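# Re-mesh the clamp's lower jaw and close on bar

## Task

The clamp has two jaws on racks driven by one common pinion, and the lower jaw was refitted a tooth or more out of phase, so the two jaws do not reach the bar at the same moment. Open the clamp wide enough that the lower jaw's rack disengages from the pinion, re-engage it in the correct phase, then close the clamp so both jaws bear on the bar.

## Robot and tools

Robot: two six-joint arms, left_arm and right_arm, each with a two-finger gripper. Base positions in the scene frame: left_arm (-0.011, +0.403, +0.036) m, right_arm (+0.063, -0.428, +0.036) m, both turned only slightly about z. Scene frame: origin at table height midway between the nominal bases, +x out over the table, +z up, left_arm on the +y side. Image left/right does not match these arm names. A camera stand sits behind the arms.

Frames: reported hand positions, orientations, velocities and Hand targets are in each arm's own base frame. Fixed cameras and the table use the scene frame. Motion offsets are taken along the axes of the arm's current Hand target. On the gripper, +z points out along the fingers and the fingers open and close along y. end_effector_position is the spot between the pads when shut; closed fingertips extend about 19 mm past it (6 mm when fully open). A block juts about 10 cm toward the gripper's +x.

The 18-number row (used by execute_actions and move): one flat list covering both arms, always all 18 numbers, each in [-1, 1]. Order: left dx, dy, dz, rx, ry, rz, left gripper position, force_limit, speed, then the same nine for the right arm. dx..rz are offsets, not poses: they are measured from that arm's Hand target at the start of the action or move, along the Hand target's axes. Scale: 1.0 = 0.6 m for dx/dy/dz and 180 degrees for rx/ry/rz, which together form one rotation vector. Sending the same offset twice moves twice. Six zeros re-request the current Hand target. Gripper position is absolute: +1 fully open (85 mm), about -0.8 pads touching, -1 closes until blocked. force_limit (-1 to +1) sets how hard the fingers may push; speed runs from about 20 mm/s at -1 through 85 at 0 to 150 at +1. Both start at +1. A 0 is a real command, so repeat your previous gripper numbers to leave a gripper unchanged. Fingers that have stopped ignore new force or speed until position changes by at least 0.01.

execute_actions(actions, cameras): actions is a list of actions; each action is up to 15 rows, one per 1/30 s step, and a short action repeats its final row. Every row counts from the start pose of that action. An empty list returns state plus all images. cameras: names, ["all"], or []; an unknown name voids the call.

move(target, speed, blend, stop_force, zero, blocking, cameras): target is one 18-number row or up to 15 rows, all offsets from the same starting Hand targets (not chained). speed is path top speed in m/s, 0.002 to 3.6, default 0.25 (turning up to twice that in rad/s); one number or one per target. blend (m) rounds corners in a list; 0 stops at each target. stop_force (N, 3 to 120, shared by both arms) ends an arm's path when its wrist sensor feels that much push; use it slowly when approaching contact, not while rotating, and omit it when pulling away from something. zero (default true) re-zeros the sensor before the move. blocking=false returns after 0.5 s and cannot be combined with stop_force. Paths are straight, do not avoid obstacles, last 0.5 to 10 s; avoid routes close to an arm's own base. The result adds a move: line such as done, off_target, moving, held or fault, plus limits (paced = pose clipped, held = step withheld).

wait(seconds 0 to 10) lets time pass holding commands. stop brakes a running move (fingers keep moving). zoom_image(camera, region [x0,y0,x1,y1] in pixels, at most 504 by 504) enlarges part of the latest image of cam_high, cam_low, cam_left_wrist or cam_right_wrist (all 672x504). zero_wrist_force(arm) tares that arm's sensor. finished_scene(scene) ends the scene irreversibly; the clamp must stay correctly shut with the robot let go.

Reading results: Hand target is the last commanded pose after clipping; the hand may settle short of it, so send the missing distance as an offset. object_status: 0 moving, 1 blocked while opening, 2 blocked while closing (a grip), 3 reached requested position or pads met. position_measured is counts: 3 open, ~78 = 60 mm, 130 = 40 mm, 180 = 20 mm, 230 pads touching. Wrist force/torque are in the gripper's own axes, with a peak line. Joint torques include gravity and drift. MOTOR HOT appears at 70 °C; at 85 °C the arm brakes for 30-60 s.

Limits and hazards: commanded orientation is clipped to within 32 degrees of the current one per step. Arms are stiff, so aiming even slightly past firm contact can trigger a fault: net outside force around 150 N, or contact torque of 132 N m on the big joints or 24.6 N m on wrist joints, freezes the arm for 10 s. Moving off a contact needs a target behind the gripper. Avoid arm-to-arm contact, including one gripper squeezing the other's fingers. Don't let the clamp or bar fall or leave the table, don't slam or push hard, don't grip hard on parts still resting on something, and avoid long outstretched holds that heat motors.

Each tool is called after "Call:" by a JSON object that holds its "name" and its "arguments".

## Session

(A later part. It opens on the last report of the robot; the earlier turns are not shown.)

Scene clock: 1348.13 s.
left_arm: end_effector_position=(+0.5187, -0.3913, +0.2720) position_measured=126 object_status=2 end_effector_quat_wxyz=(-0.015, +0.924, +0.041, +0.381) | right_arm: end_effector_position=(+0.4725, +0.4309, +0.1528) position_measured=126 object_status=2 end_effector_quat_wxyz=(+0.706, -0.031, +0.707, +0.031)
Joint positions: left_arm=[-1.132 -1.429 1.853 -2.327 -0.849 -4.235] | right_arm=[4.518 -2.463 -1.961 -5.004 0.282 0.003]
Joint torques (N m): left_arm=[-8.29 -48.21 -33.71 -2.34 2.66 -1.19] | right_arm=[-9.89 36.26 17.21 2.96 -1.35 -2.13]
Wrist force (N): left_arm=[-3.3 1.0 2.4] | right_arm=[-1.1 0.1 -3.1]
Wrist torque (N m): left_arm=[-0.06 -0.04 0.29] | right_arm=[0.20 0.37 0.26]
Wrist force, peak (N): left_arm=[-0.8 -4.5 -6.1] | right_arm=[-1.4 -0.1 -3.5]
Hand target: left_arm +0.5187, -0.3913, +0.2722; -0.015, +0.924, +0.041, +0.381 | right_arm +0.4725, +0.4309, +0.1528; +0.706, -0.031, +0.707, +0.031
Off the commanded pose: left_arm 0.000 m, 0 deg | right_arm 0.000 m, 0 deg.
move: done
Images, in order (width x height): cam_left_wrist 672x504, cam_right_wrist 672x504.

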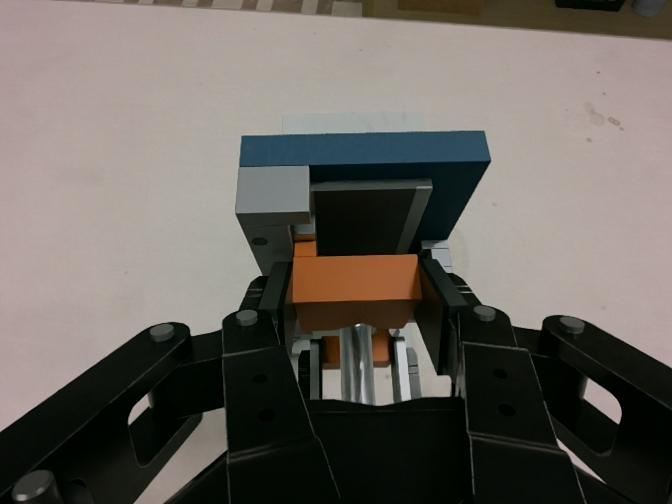

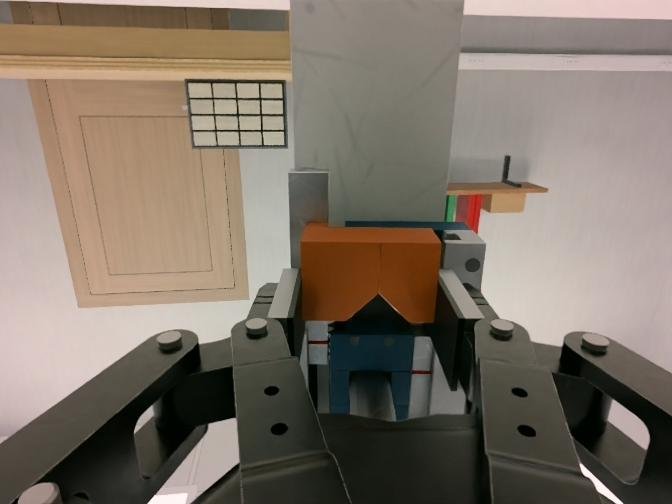

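Call:
{"name": "move", "arguments": {"target": [-0.0059,0,0.0059,0,0,0,-0.1,-0.8,-1,-0.0083,0,0,0,0,0,-1,-0.8,-1], "speed": 0.015}}

Scene clock: 1361.70 s.
left_arm: end_effector_position=(+0.5187, -0.3913, +0.2674) position_measured=126 object_status=2 end_effector_quat_wxyz=(-0.015, +0.924, +0.041, +0.381) | right_arm: end_effector_position=(+0.4725, +0.4309, +0.1577) position_measured=126 object_status=2 end_effector_quat_wxyz=(+0.706, -0.031, +0.707, +0.031)
Joint positions: left_arm=[-1.132 -1.424 1.861 -2.34 -0.849 -4.235] | right_arm=[4.518 -2.451 -1.964 -5.012 0.282 0.003]
Joint torques (N m): left_arm=[-8.08 -20.4 -17.3 -4.06 1.12 -1.15] | right_arm=[-11.78 55.34 0.45 -2.05 -0.8 0.23]
Wrist force (N): left_arm=[-0.8 -0.2 -1.0] | right_arm=[-2.7 -4.0 -2.2]
Wrist torque (N m): left_arm=[0.00 -0.08 0.32] | right_arm=[0.23 0.32 0.37]
Wrist force, peak (N): left_arm=[-3.9 0.9 3.0] | right_arm=[-3.2 -3.7 -2.5]
Hand target: left_arm +0.5187, -0.3913, +0.2672; -0.015, +0.924, +0.041, +0.381 | right_arm +0.4725, +0.4309, +0.1578; +0.706, -0.031, +0.707, +0.031
Off the commanded pose: left_arm 0.000 m, 0 deg | right_arm 0.000 m, 0 deg.
move: done

Call:
{"name": "move", "arguments": {"target": [-0.0059,0,0.0059,0,0,0,-0.1,-0.8,-1,-0.0083,0,0,0,0,0,-1,-0.8,-1], "speed": 0.015, "cameras": ["cam_left_wrist","cam_right_wrist"]}}

Call:
{"name": "zoom_image", "arguments": {"camera": "cam_right_wrist", "region": [260, 200, 480, 430]}}

Scene clock: 1370.50 s.
left_arm: end_effector_position=(+0.5186, -0.3913, +0.2624) position_measured=126 object_status=2 end_effector_quat_wxyz=(-0.015, +0.924, +0.041, +0.381) | right_arm: end_effector_position=(+0.4725, +0.4309, +0.1626) position_measured=126 object_status=2 end_effector_quat_wxyz=(+0.706, -0.031, +0.707, +0.031)
Joint positions: left_arm=[-1.132 -1.419 1.869 -2.353 -0.848 -4.235] | right_arm=[4.518 -2.439 -1.967 -5.021 0.282 0.003]
Joint torques (N m): left_arm=[-7.17 -9.43 -9.56 -2.54 -1.27 -1.35] | right_arm=[-8.49 48.59 -1.66 -2.98 2.37 -0.87]
Wrist force (N): left_arm=[8.4 -1.9 -13.9] | right_arm=[-18.6 -5.5 2.2]
Wrist torque (N m): left_arm=[0.22 -0.04 0.35] | right_arm=[0.15 0.35 0.25]
Wrist force, peak (N): left_arm=[8.8 -1.9 -14.5] | right_arm=[-19.4 -5.6 2.0]
Hand target: left_arm +0.5186, -0.3913, +0.2622; -0.015, +0.924, +0.041, +0.381 | right_arm +0.4725, +0.4309, +0.1628; +0.706, -0.031, +0.707, +0.031
Off the commanded pose: left_arm 0.000 m, 0 deg | right_arm 0.000 m, 0 deg.
move: done
Images, in order (width x height): cam_left_wrist 672x504, cam_right_wrist 672x504.

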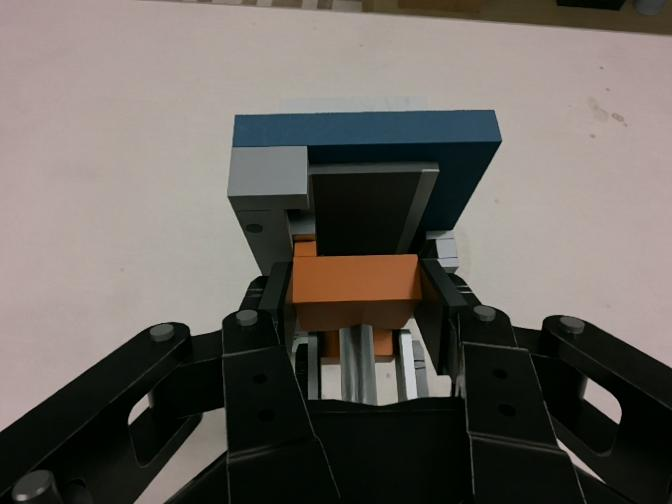

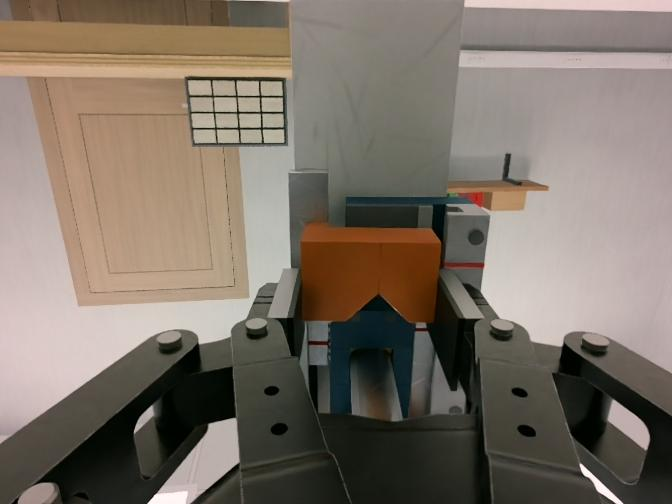

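Scaled by 2.191 from the camera's 672x504 image, which has a finer 960x720 frame.

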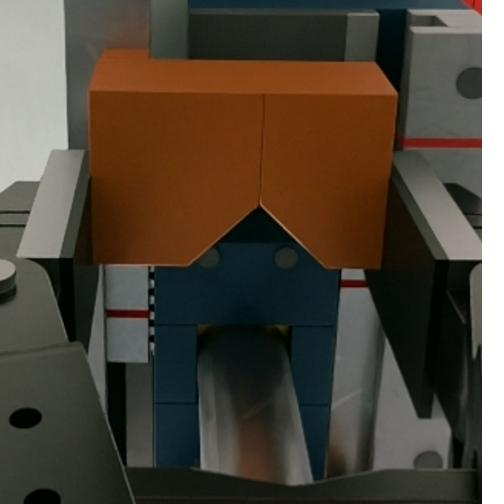

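Call:
{"name": "move", "arguments": {"target": [0.0009,0,-0.0009,0,0,0,-0.1,-0.8,-1,0,0,0,0,0,0,-1,-0.8,-1], "speed": 0.01}}

Scene clock: 1393.53 s.
left_arm: end_effector_position=(+0.5186, -0.3913, +0.2628) position_measured=126 object_status=2 end_effector_quat_wxyz=(-0.015, +0.924, +0.041, +0.381) | right_arm: end_effector_position=(+0.4725, +0.4309, +0.1628) position_measured=126 object_status=2 end_effector_quat_wxyz=(+0.706, -0.031, +0.707, +0.031)
Joint positions: left_arm=[-1.132 -1.419 1.868 -2.351 -0.849 -4.235] | right_arm=[4.518 -2.439 -1.968 -5.021 0.282 0.003]
Joint torques (N m): left_arm=[-2.2 -43.87 -31.19 -1.76 -0.34 -0.27] | right_arm=[2.14 47.23 0.52 -1.86 2.23 2.42]
Wrist force (N): left_arm=[0.4 0.5 -1.5] | right_arm=[-7.0 -3.6 -2.0]
Wrist torque (N m): left_arm=[0.00 0.00 0.32] | right_arm=[0.17 0.30 0.30]
Wrist force, peak (N): left_arm=[9.9 -2.5 -15.7] | right_arm=[-20.6 -6.0 2.5]
Hand target: left_arm +0.5186, -0.3913, +0.2630; -0.015, +0.924, +0.041, +0.381 | right_arm +0.4725, +0.4309, +0.1628; +0.706, -0.031, +0.707, +0.031
Off the commanded pose: left_arm 0.000 m, 0 deg | right_arm 0.000 m, 0 deg.
move: done

Call:
{"name": "move", "arguments": {"target": [[0,0,0,0,0,0,1,-0.8,-0.7,0,0,0,0,0,0,-1,-0.8,-1],[0.03,0,-0.1,0,0,0,1,-0.8,-0.7,0,0,0,0,0,0,-1,-0.8,-1]], "speed": 0.1, "cameras": ["cam_left_wrist","cam_right_wrist"]}}

Call:
{"name": "zoom_image", "arguments": {"camera": "cam_right_wrist", "region": [260, 200, 480, 430]}}

Scene clock: 1411.80 s.
left_arm: end_effector_position=(+0.4893, -0.3937, +0.3181) position_measured=3 object_status=3 end_effector_quat_wxyz=(-0.015, +0.924, +0.041, +0.381) | right_arm: end_effector_position=(+0.4725, +0.4309, +0.1628) position_measured=126 object_status=2 end_effector_quat_wxyz=(+0.706, -0.031, +0.707, +0.031)
Joint positions: left_arm=[-1.187 -1.514 1.81 -2.152 -0.832 -4.306] | right_arm=[4.518 -2.439 -1.967 -5.021 0.282 0.003]
Joint torques (N m): left_arm=[-6.61 -41.43 -32.98 -2.01 2.79 -1.45] | right_arm=[7.47 44.07 14.71 2.02 -1.05 2.04]
Wrist force (N): left_arm=[-1.1 0.5 -0.1] | right_arm=[-3.6 -1.3 -3.2]
Wrist torque (N m): left_arm=[0.03 -0.03 0.33] | right_arm=[0.19 0.25 0.27]
Wrist force, peak (N): left_arm=[0.7 0.6 -1.5] | right_arm=[-7.2 -3.2 -2.0]
Hand target: left_arm +0.4892, -0.3937, +0.3182; -0.015, +0.924, +0.041, +0.381 | right_arm +0.4725, +0.4309, +0.1628; +0.706, -0.031, +0.707, +0.031
Off the commanded pose: left_arm 0.000 m, 0 deg | right_arm 0.000 m, 0 deg.
move: done
Images, in order (width x height): cam_left_wrist 672x504, cam_right_wrist 672x504.

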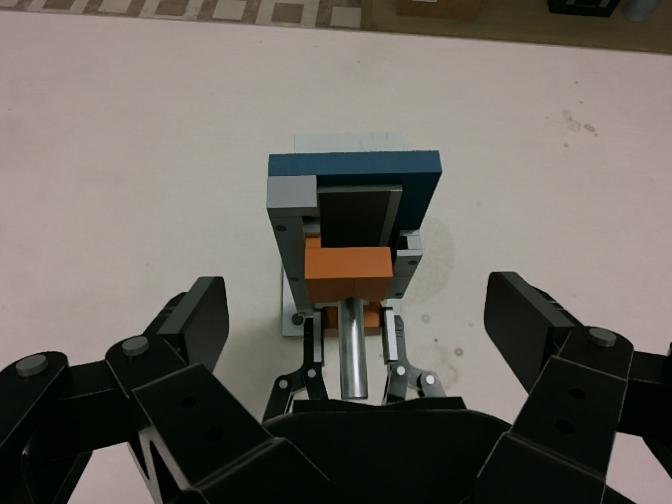

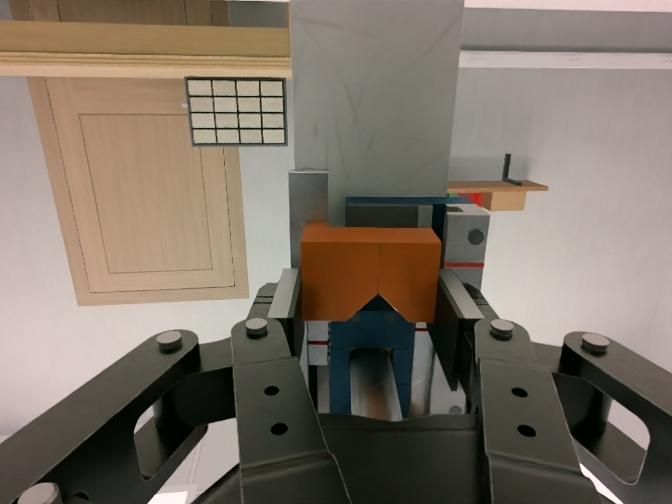

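Scaled by 2.191 from the camera's 672x504 image, which has a finer 960x720 frame.

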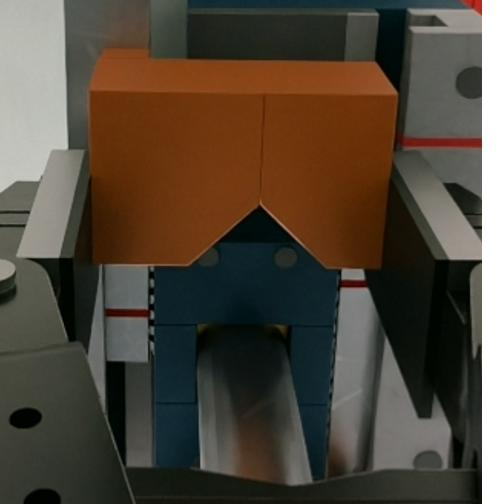

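Call:
{"name": "move", "arguments": {"target": [0.06,0,-0.12,0,0,0,1,-0.8,-0.7,-0.0405,0,0,0,0,0,-1,-0.8,-1], "speed": 0.03, "cameras": ["cam_left_wrist","cam_right_wrist"]}}

Call:
{"name": "zoom_image", "arguments": {"camera": "cam_right_wrist", "region": [240, 120, 530, 430]}}

Scene clock: 1423.47 s.
left_arm: end_effector_position=(+0.4641, -0.3957, +0.3945) position_measured=3 object_status=3 end_effector_quat_wxyz=(-0.015, +0.924, +0.041, +0.381) | right_arm: end_effector_position=(+0.4725, +0.4309, +0.1870) position_measured=126 object_status=2 end_effector_quat_wxyz=(+0.706, -0.031, +0.707, +0.031)
Joint positions: left_arm=[-1.237 -1.586 1.673 -1.899 -0.819 -4.371] | right_arm=[4.518 -2.38 -1.981 -5.066 0.282 0.003]
Joint torques (N m): left_arm=[-7.99 -40.53 -33.23 -2.03 2.7 -1.37] | right_arm=[-11.04 55.67 2.37 -1.9 3.23 2.02]
Wrist force (N): left_arm=[-0.9 0.4 0.1] | right_arm=[-1.8 -6.5 -7.4]
Wrist torque (N m): left_arm=[0.00 -0.06 0.33] | right_arm=[0.54 0.31 0.18]
Wrist force, peak (N): left_arm=[-1.3 0.8 -0.3] | right_arm=[-2.4 -4.1 -9.1]
Hand target: left_arm +0.4641, -0.3957, +0.3946; -0.015, +0.924, +0.041, +0.381 | right_arm +0.4725, +0.4309, +0.1871; +0.706, -0.031, +0.707, +0.031
Off the commanded pose: left_arm 0.000 m, 0 deg | right_arm 0.000 m, 0 deg.
move: done
Images, in order (width x height): cam_left_wrist 672x504, cam_right_wrist 672x504.

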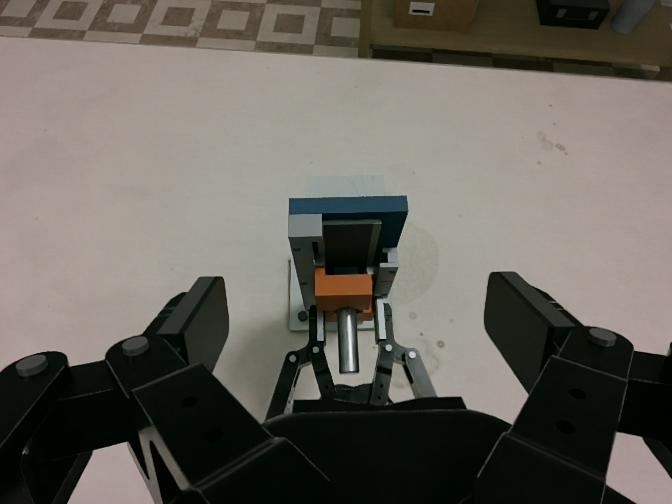

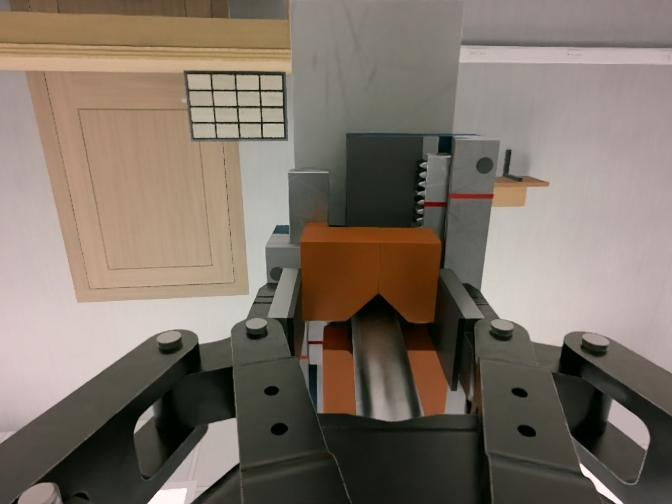

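Scaled by 1.626 from the camera's 672x504 image, which has a finer 960x720 frame.

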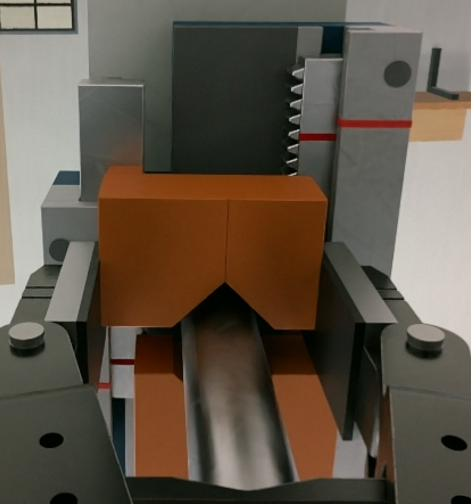

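Call:
{"name": "move", "arguments": {"target": [0,0,0,0,0,0,1,-0.8,-0.7,-0.0095,0,0,0,0,0,-1,-0.8,-1], "speed": 0.004, "stop_force": 12, "cameras": ["cam_left_wrist","cam_right_wrist"]}}

Call:
{"name": "zoom_image", "arguments": {"camera": "cam_right_wrist", "region": [240, 120, 530, 430]}}

Scene clock: 1442.63 s.
left_arm: end_effector_position=(+0.4641, -0.3957, +0.3946) position_measured=3 object_status=3 end_effector_quat_wxyz=(-0.015, +0.924, +0.041, +0.381) | right_arm: end_effector_position=(+0.4725, +0.4309, +0.1889) position_measured=126 object_status=2 end_effector_quat_wxyz=(+0.706, -0.031, +0.707, +0.031)
Joint positions: left_arm=[-1.237 -1.586 1.673 -1.899 -0.819 -4.371] | right_arm=[4.518 -2.376 -1.982 -5.07 0.282 0.003]
Joint torques (N m): left_arm=[-6.95 -36.11 -33.2 -1.96 3.02 -1.52] | right_arm=[-11.36 37.59 22.92 3.12 2.46 -0.69]
Wrist force (N): left_arm=[-1.3 0.6 0.2] | right_arm=[9.5 -6.0 -7.5]
Wrist torque (N m): left_arm=[0.03 0.02 0.33] | right_arm=[0.52 0.24 0.10]
Wrist force, peak (N): left_arm=[-1.5 0.7 0.1] | right_arm=[19.4 -6.3 -9.2]
Hand target: left_arm +0.4641, -0.3957, +0.3946; -0.015, +0.924, +0.041, +0.381 | right_arm +0.4725, +0.4309, +0.1889; +0.706, -0.031, +0.707, +0.031 (not the last commanded pose)
Off the commanded pose: left_arm 0.000 m, 0 deg | right_arm 0.004 m, 0 deg.
move: contact (right_arm)
Images, in order (width x height): cam_left_wrist 672x504, cam_right_wrist 672x504.

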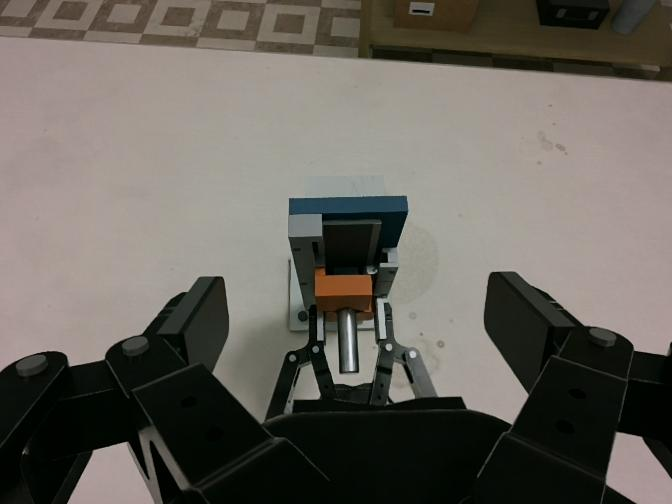

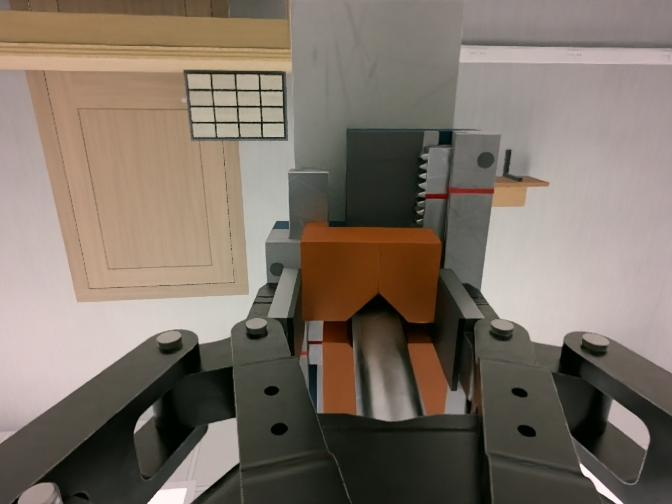

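Scaled by 1.626 from the camera's 672x504 image, which has a finer 960x720 frame.

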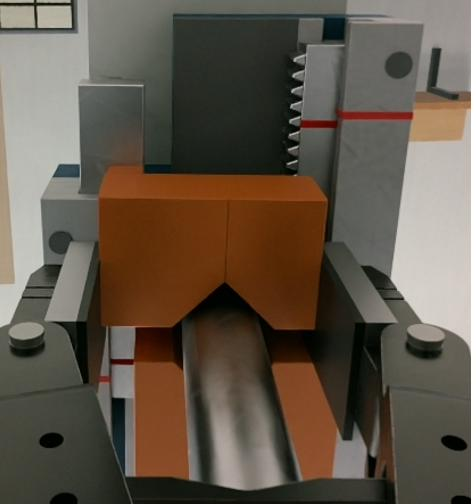

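Call:
{"name": "move", "arguments": {"target": [0,0,0,0,0,0,1,-0.8,-0.7,0,0,0,0,0,0,0.4,-0.8,-1], "cameras": ["cam_right_wrist"]}}

Call:
{"name": "zoom_image", "arguments": {"camera": "cam_right_wrist", "region": [240, 120, 530, 430]}}

Scene clock: 1494.23 s.
left_arm: end_effector_position=(+0.4641, -0.3957, +0.3946) position_measured=3 object_status=3 end_effector_quat_wxyz=(-0.015, +0.924, +0.041, +0.381) | right_arm: end_effector_position=(+0.4725, +0.4309, +0.1889) position_measured=78 object_status=0 end_effector_quat_wxyz=(+0.706, -0.031, +0.707, +0.031)
Joint positions: left_arm=[-1.237 -1.586 1.673 -1.899 -0.819 -4.371] | right_arm=[4.518 -2.376 -1.982 -5.07 0.282 0.003]
Joint torques (N m): left_arm=[-8.05 -30.89 -33.87 -1.85 2.67 -1.18] | right_arm=[-9.33 39.69 1.89 -0.05 -0.43 -0.83]
Wrist force (N): left_arm=[-1.1 0.6 -0.2] | right_arm=[-3.7 -0.3 -3.7]
Wrist torque (N m): left_arm=[0.03 -0.02 0.33] | right_arm=[0.12 0.42 0.23]
Wrist force, peak (N): left_arm=[-1.5 0.7 -0.1] | right_arm=[10.2 -6.5 -8.4]
Hand target: left_arm +0.4641, -0.3957, +0.3946; -0.015, +0.924, +0.041, +0.381 | right_arm +0.4725, +0.4309, +0.1889; +0.706, -0.031, +0.707, +0.031
Off the commanded pose: left_arm 0.000 m, 0 deg | right_arm 0.000 m, 0 deg.
move: done
Images, in order (width x height): cam_right_wrist 672x504.

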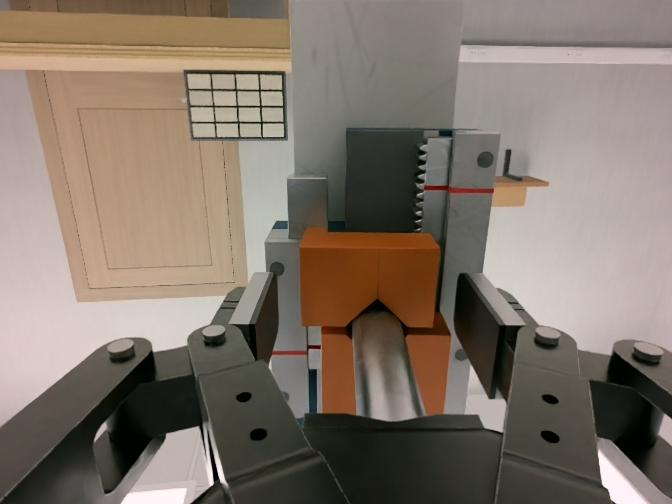

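Scaled by 1.626 from the camera's 672x504 image, which has a finer 960x720 frame.

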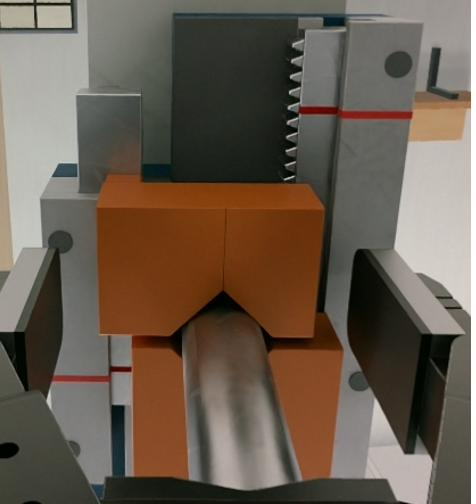

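Call:
{"name": "move", "arguments": {"target": [[0,0,0,0,0,0,1,-0.8,-0.7,0,0,0,0,0,0,1,-0.8,-0.7],[0,0,0,0,0,0,1,-0.8,-0.7,0,0,-0.1667,0,0,0,1,-0.8,-0.7],[0,0,0,0,0,0,1,-0.8,-0.7,0,-0.03,-0.1667,0,0,0.556,1,-0.8,-0.7],[0,0,0,0,0,0,1,-0.8,-0.7,0.11,-0.1243,-0.1322,0,0.342,0.9397,1,-0.8,-0.7]], "speed": [0.1,0.1,0.4,0.4], "cameras": ["cam_right_wrist"]}}

Call:
{"name": "zoom_image", "arguments": {"camera": "cam_right_wrist", "region": [260, 10, 470, 200]}}

Scene clock: 1544.27 s.
left_arm: end_effector_position=(+0.4641, -0.3957, +0.3946) position_measured=3 object_status=3 end_effector_quat_wxyz=(-0.015, +0.924, +0.041, +0.381) | right_arm: end_effector_position=(+0.3935, +0.3612, +0.1357) position_measured=3 object_status=3 end_effector_quat_wxyz=(+0.097, +0.633, +0.165, +0.750)
Joint positions: left_arm=[-1.237 -1.586 1.673 -1.899 -0.819 -4.371] | right_arm=[4.688 -2.506 -2.053 -4.094 0.209 1.997]
Joint torques (N m): left_arm=[-6.53 -22.23 -33.24 -1.89 3.03 -1.1] | right_arm=[-1.2 41.71 1.8 -1.69 1.29 1.07]
Wrist force (N): left_arm=[-1.2 0.4 -0.2] | right_arm=[-1.5 1.3 0.5]
Wrist torque (N m): left_arm=[0.00 0.00 0.33] | right_arm=[0.30 0.17 0.24]
Wrist force, peak (N): left_arm=[-1.4 0.7 -0.2] | right_arm=[-7.1 4.2 -0.4]
Hand target: left_arm +0.4641, -0.3957, +0.3946; -0.015, +0.924, +0.041, +0.381 | right_arm +0.3935, +0.3612, +0.1357; +0.097, +0.633, +0.165, +0.750 (not the last commanded pose)
Tool commands: left_gripper/position=+1.0 left_gripper/force_limit=-0.8 left_gripper/speed=-0.7 right_gripper/position=+1.0 right_gripper/force_limit=-0.796078 right_gripper/speed=-0.701961
Off the commanded pose: left_arm 0.000 m, 0 deg | right_arm 0.018 m, 46 deg.
FORCE FAULT: contact force on the right arm reached its limit, and that arm stopped. The contact can be on any part of that arm, not only on its tool. That arm's remaining commands of this call were not run. That arm is still stopped at the end of this call. That arm stays stopped for about 10 more seconds. Until then a move that you send moves the other arm only, and its call returns only when the move has ended. Once the stop has ended, the next robot result says so. If the stop ends while you think or write, that arm runs what you send next, counted from a new Hand target: where the arm stands when the stop ends. While its stop runs, that arm takes no new command, but its gripper still runs the gripper command that each later call begins with. Until it ends, the stop uses up actions while you think or wait. An arm that is not stopped still takes commands.
move: fault (right_arm); path passed 3 of 4 targets; limits=paced
Images, in order (width x height): cam_right_wrist 672x504.

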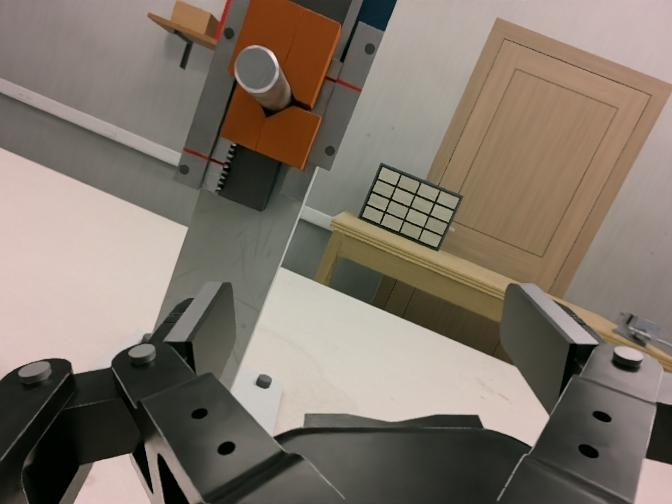

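Scaled by 2.400 from the camera's 672x504 image, which has a finer 960x720 frame.

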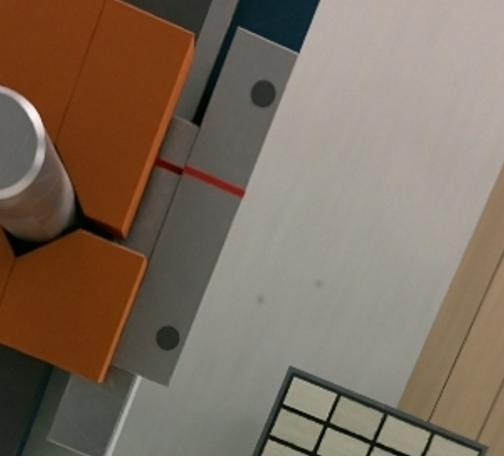

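Call:
{"name": "wait", "arguments": {"seconds": 10, "cameras": ["all"]}}

Call:
{"name": "zoom_image", "arguments": {"camera": "cam_high", "region": [90, 0, 490, 320]}}

Scene clock: 1576.43 s.
left_arm: end_effector_position=(+0.4641, -0.3957, +0.3946) position_measured=3 object_status=3 end_effector_quat_wxyz=(-0.015, +0.924, +0.041, +0.381) | right_arm: end_effector_position=(+0.3935, +0.3612, +0.1357) position_measured=3 object_status=3 end_effector_quat_wxyz=(+0.097, +0.633, +0.165, +0.750)
Joint positions: left_arm=[-1.237 -1.586 1.673 -1.899 -0.819 -4.371] | right_arm=[4.688 -2.506 -2.053 -4.094 0.209 1.997]
Joint torques (N m): left_arm=[-7.14 -21.24 -33.15 -2.15 2.89 -1.06] | right_arm=[-1.61 42.09 3.12 -1.55 1.41 0.06]
Wrist force (N): left_arm=[-1.3 0.6 0.1] | right_arm=[-1.4 1.4 0.1]
Wrist torque (N m): left_arm=[0.03 0.02 0.33] | right_arm=[0.31 0.15 0.25]
Wrist force, peak (N): left_arm=[-1.5 0.6 0.2] | right_arm=[-2.0 1.5 0.0]
Hand target: left_arm +0.4641, -0.3957, +0.3946; -0.015, +0.924, +0.041, +0.381 | right_arm +0.3935, +0.3612, +0.1357; +0.097, +0.633, +0.165, +0.750 (not the last commanded pose)
Tool commands: left_gripper/position=+1.0 left_gripper/force_limit=-0.8 left_gripper/speed=-0.7 right_gripper/position=+1.0 right_gripper/force_limit=-0.796078 right_gripper/speed=-0.701961
Off the commanded pose: left_arm 0.000 m, 0 deg | right_arm 0.018 m, 46 deg.
FORCE FAULT, CONTINUED: the right arm's stop, for the force fault that an earlier result reported, is over. The rest of the stop counts as 19 of the actions that you can send in this scene. That arm's target is now where it stood when the stop ended, not its last command. That arm accepts commands again.
wait: 10.00 s; at rest from the start

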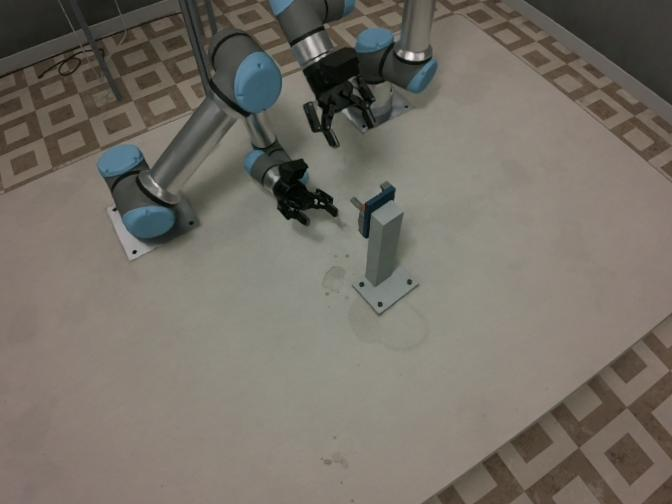

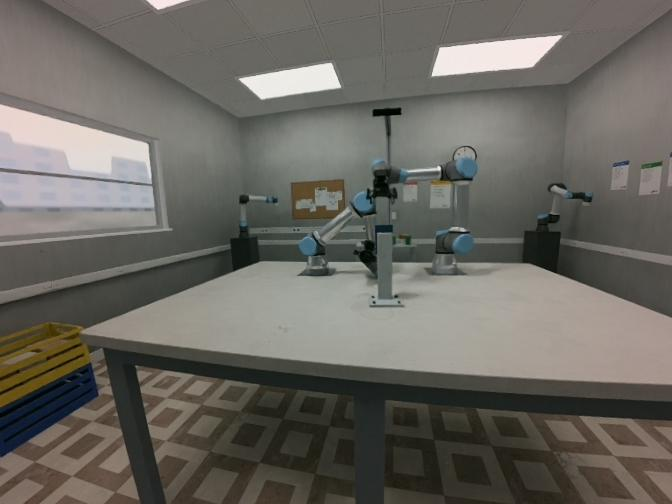

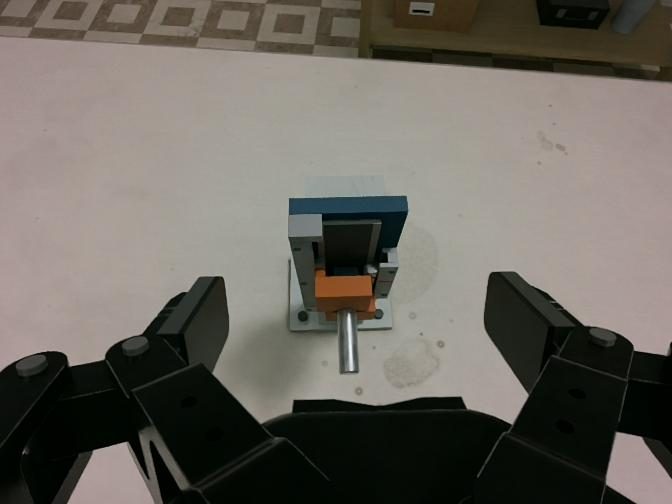

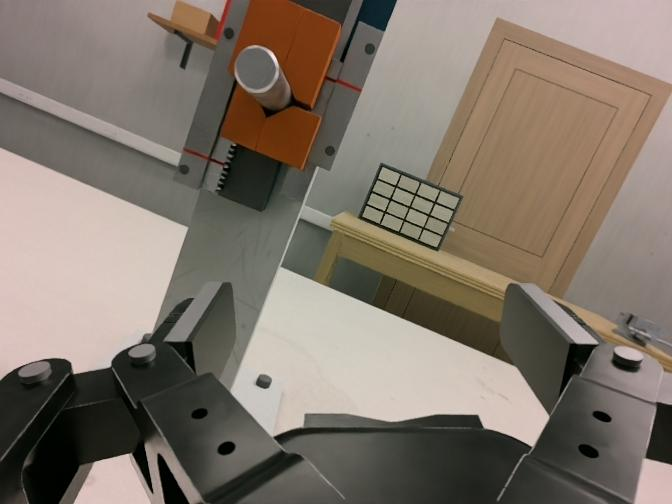

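Scaled by 1.260 from the camera's 672x504 image, which has a finer 960x720 frame.

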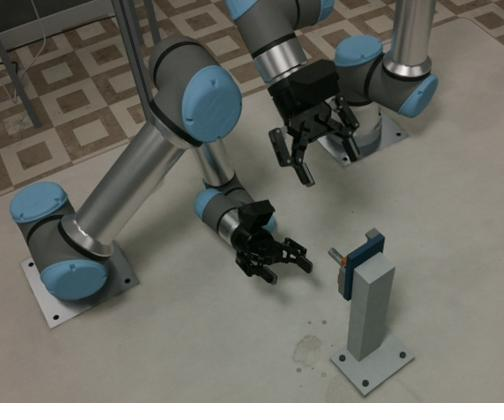

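Call:
{"name": "execute_actions", "arguments": {"actions": [], "cameras": ["cam_right_wrist", "cam_left_wrist"]}}

Call:
{"name": "zoom_image", "arguments": {"camera": "cam_right_wrist", "region": [170, 0, 400, 220]}}

Scene clock: 1635.07 s.
left_arm: end_effector_position=(+0.4641, -0.3957, +0.3946) position_measured=3 object_status=3 end_effector_quat_wxyz=(-0.015, +0.924, +0.041, +0.381) | right_arm: end_effector_position=(+0.3935, +0.3612, +0.1357) position_measured=3 object_status=3 end_effector_quat_wxyz=(+0.097, +0.633, +0.165, +0.750)
Joint positions: left_arm=[-1.237 -1.586 1.673 -1.899 -0.819 -4.371] | right_arm=[4.688 -2.506 -2.053 -4.094 0.209 1.997]
Joint velocities: within noise
Joint torques (N m): left_arm=[-6.81 -21.58 -32.85 -1.99 2.89 -1.11] | right_arm=[-0.32 41.65 2.24 -1.54 1.02 0.04]
Motor temperatures (°C): left_arm=[32 33 33 37 41 43] | right_arm=[29 32 33 35 38 47]
Wrist force (N): left_arm=[-1.2 0.6 0.0] | right_arm=[-1.7 1.2 0.0]
Wrist torque (N m): left_arm=[0.03 -0.01 0.33] | right_arm=[0.28 0.20 0.25]
Wrist force, peak (N): left_arm=[-1.3 0.8 -0.1] | right_arm=[-2.1 1.4 0.1]
Hand target: left_arm +0.4641, -0.3957, +0.3946; -0.015, +0.924, +0.041, +0.381 | right_arm +0.3935, +0.3612, +0.1357; +0.097, +0.633, +0.165, +0.750 (not the last commanded pose)
Tool commands: left_gripper/position=+1.0 left_gripper/force_limit=-0.8 left_gripper/speed=-0.7 right_gripper/position=+1.0 right_gripper/force_limit=-0.796078 right_gripper/speed=-0.701961
Off the commanded pose: left_arm 0.000 m, 0 deg | right_arm 0.018 m, 46 deg.
Images, in order (width x height): cam_left_wrist 672x504, cam_right_wrist 672x504.

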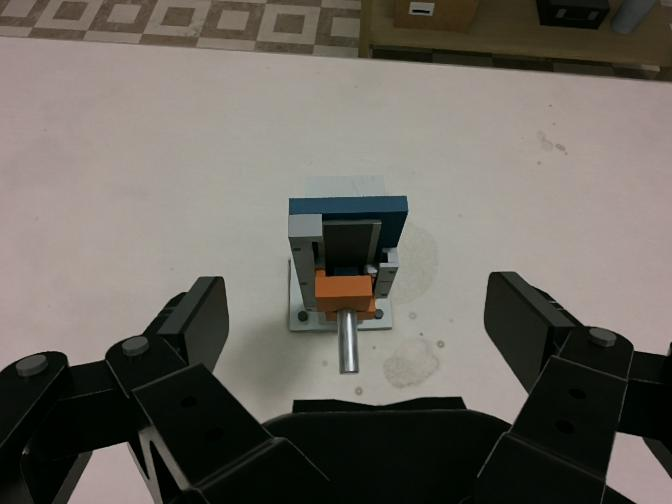

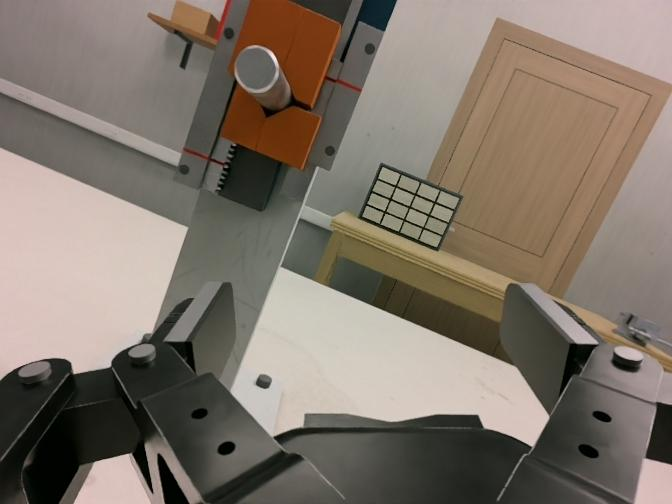

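Scaled by 2.191 from the camera's 672x504 image, which has a finer 960x720 frame.

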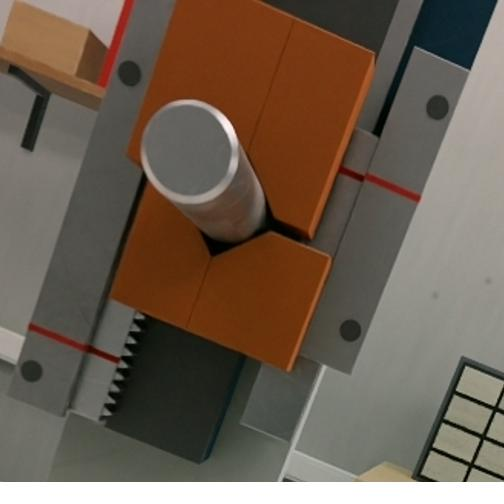

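Call:
{"name": "zoom_image", "arguments": {"camera": "cam_right_wrist", "region": [210, 20, 370, 180]}}

Scaled by 3.150 from the camera's 672x504 image, which has a finer 960x720 frame.

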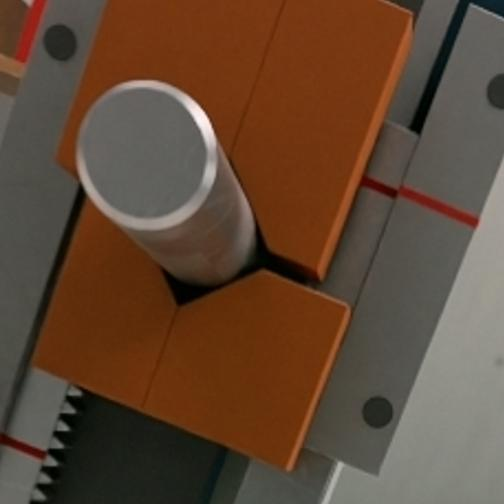

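Call:
{"name": "zoom_image", "arguments": {"camera": "cam_right_wrist", "region": [300, 50, 380, 110]}}

Call:
{"name": "zoom_image", "arguments": {"camera": "cam_right_wrist", "region": [170, 130, 250, 190]}}

Scaled by 6.300 from the camera's 672x504 image, which has a finer 960x720 frame.

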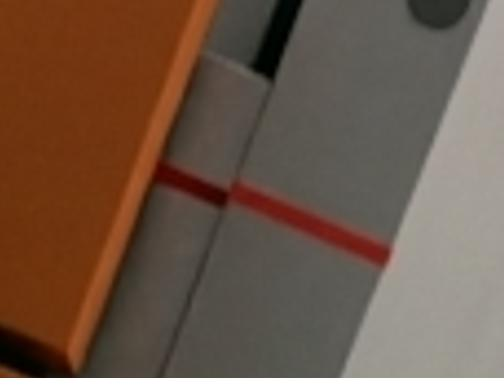

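Scaled by 6.300 from the camera's 672x504 image, which has a finer 960x720 frame.

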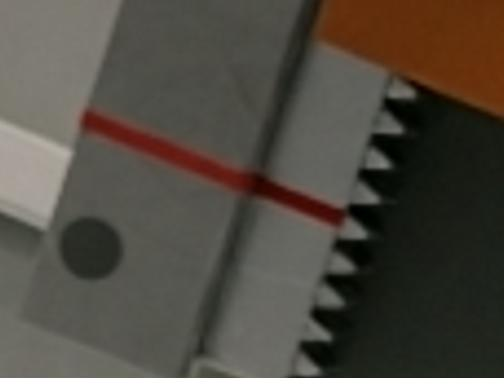

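Call:
{"name": "move", "arguments": {"target": [0,0,0,0,0,0,1,-0.8,-0.7, 0.0612,0.0247,0.0096,0,0,0,1,-0.8,-0.7], "speed": 0.06, "cameras": ["cam_right_wrist"]}}

Call:
{"name": "zoom_image", "arguments": {"camera": "cam_right_wrist", "region": [210, 120, 370, 280]}}

Scene clock: 1751.03 s.
left_arm: end_effector_position=(+0.4641, -0.3957, +0.3946) position_measured=3 object_status=3 end_effector_quat_wxyz=(-0.015, +0.924, +0.041, +0.381) | right_arm: end_effector_position=(+0.3935, +0.3612, +0.1756) position_measured=3 object_status=3 end_effector_quat_wxyz=(+0.097, +0.633, +0.165, +0.750)
Joint positions: left_arm=[-1.237 -1.586 1.673 -1.899 -0.819 -4.371] | right_arm=[4.688 -2.401 -2.085 -4.167 0.209 1.997]
Joint torques (N m): left_arm=[-6.46 -22.62 -32.77 -2.06 2.64 -0.86] | right_arm=[7.83 51.51 -4.41 -3.9 0.12 2.65]
Wrist force (N): left_arm=[-1.3 0.5 -0.2] | right_arm=[-1.3 1.3 0.0]
Wrist torque (N m): left_arm=[0.02 0.01 0.33] | right_arm=[0.30 0.11 0.07]
Wrist force, peak (N): left_arm=[-1.5 0.6 -0.1] | right_arm=[-1.6 1.9 0.2]
Hand target: left_arm +0.4641, -0.3957, +0.3946; -0.015, +0.924, +0.041, +0.381 | right_arm +0.3934, +0.3612, +0.1757; +0.097, +0.633, +0.165, +0.750
Off the commanded pose: left_arm 0.000 m, 0 deg | right_arm 0.000 m, 0 deg.
move: done
Images, in order (width x height): cam_right_wrist 672x504.

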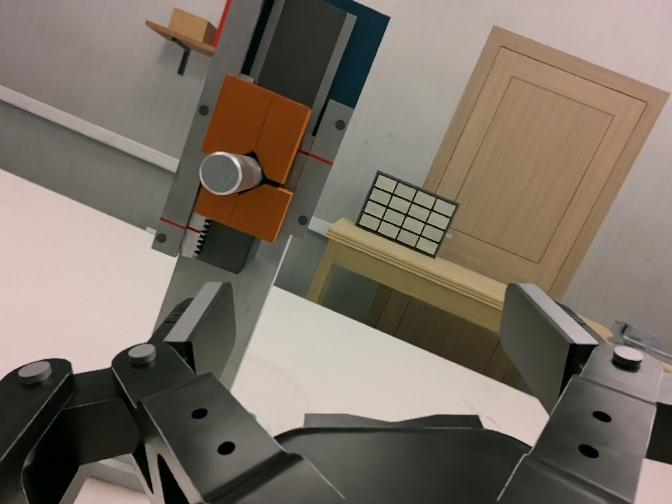

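Scaled by 3.150 from the camera's 672x504 image, which has a finer 960x720 frame.

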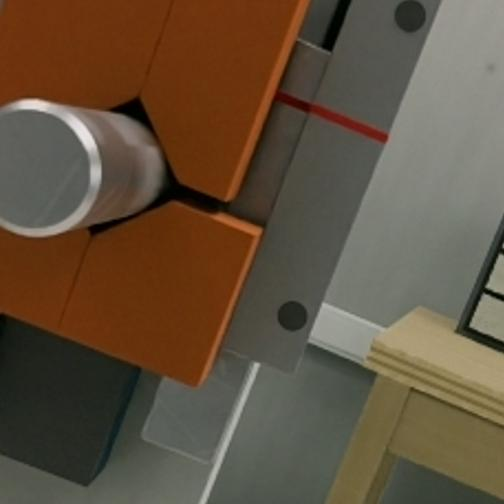

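Call:
{"name": "zoom_image", "arguments": {"camera": "cam_right_wrist", "region": [280, 130, 340, 175]}}

Call:
{"name": "zoom_image", "arguments": {"camera": "cam_right_wrist", "region": [155, 205, 215, 250]}}

Call:
{"name": "zoom_image", "arguments": {"camera": "cam_right_wrist", "region": [230, 140, 300, 210]}}

Scaled by 8.400 from the camera's 672x504 image, which has a finer 960x720 frame.

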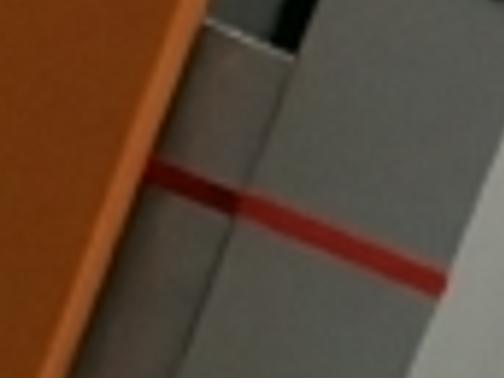

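Scaled by 8.400 from the camera's 672x504 image, which has a finer 960x720 frame.

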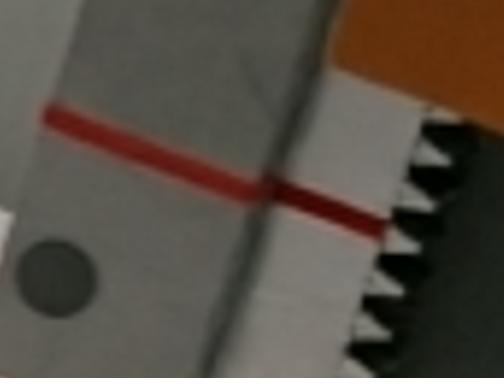

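Scaled by 7.200 from the camera's 672x504 image, which has a finer 960x720 frame.

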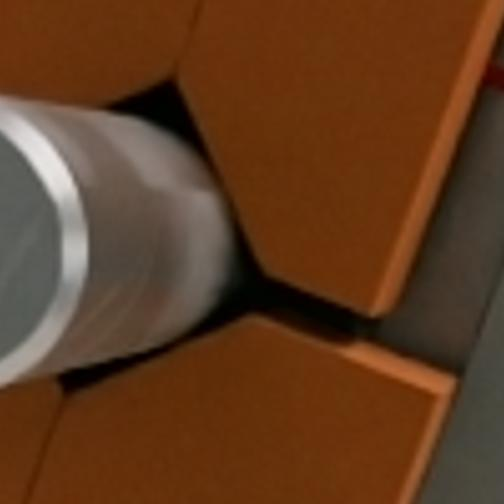

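Call:
{"name": "finished_scene", "arguments": {"scene": 1}}

The scene is finished: the task was done.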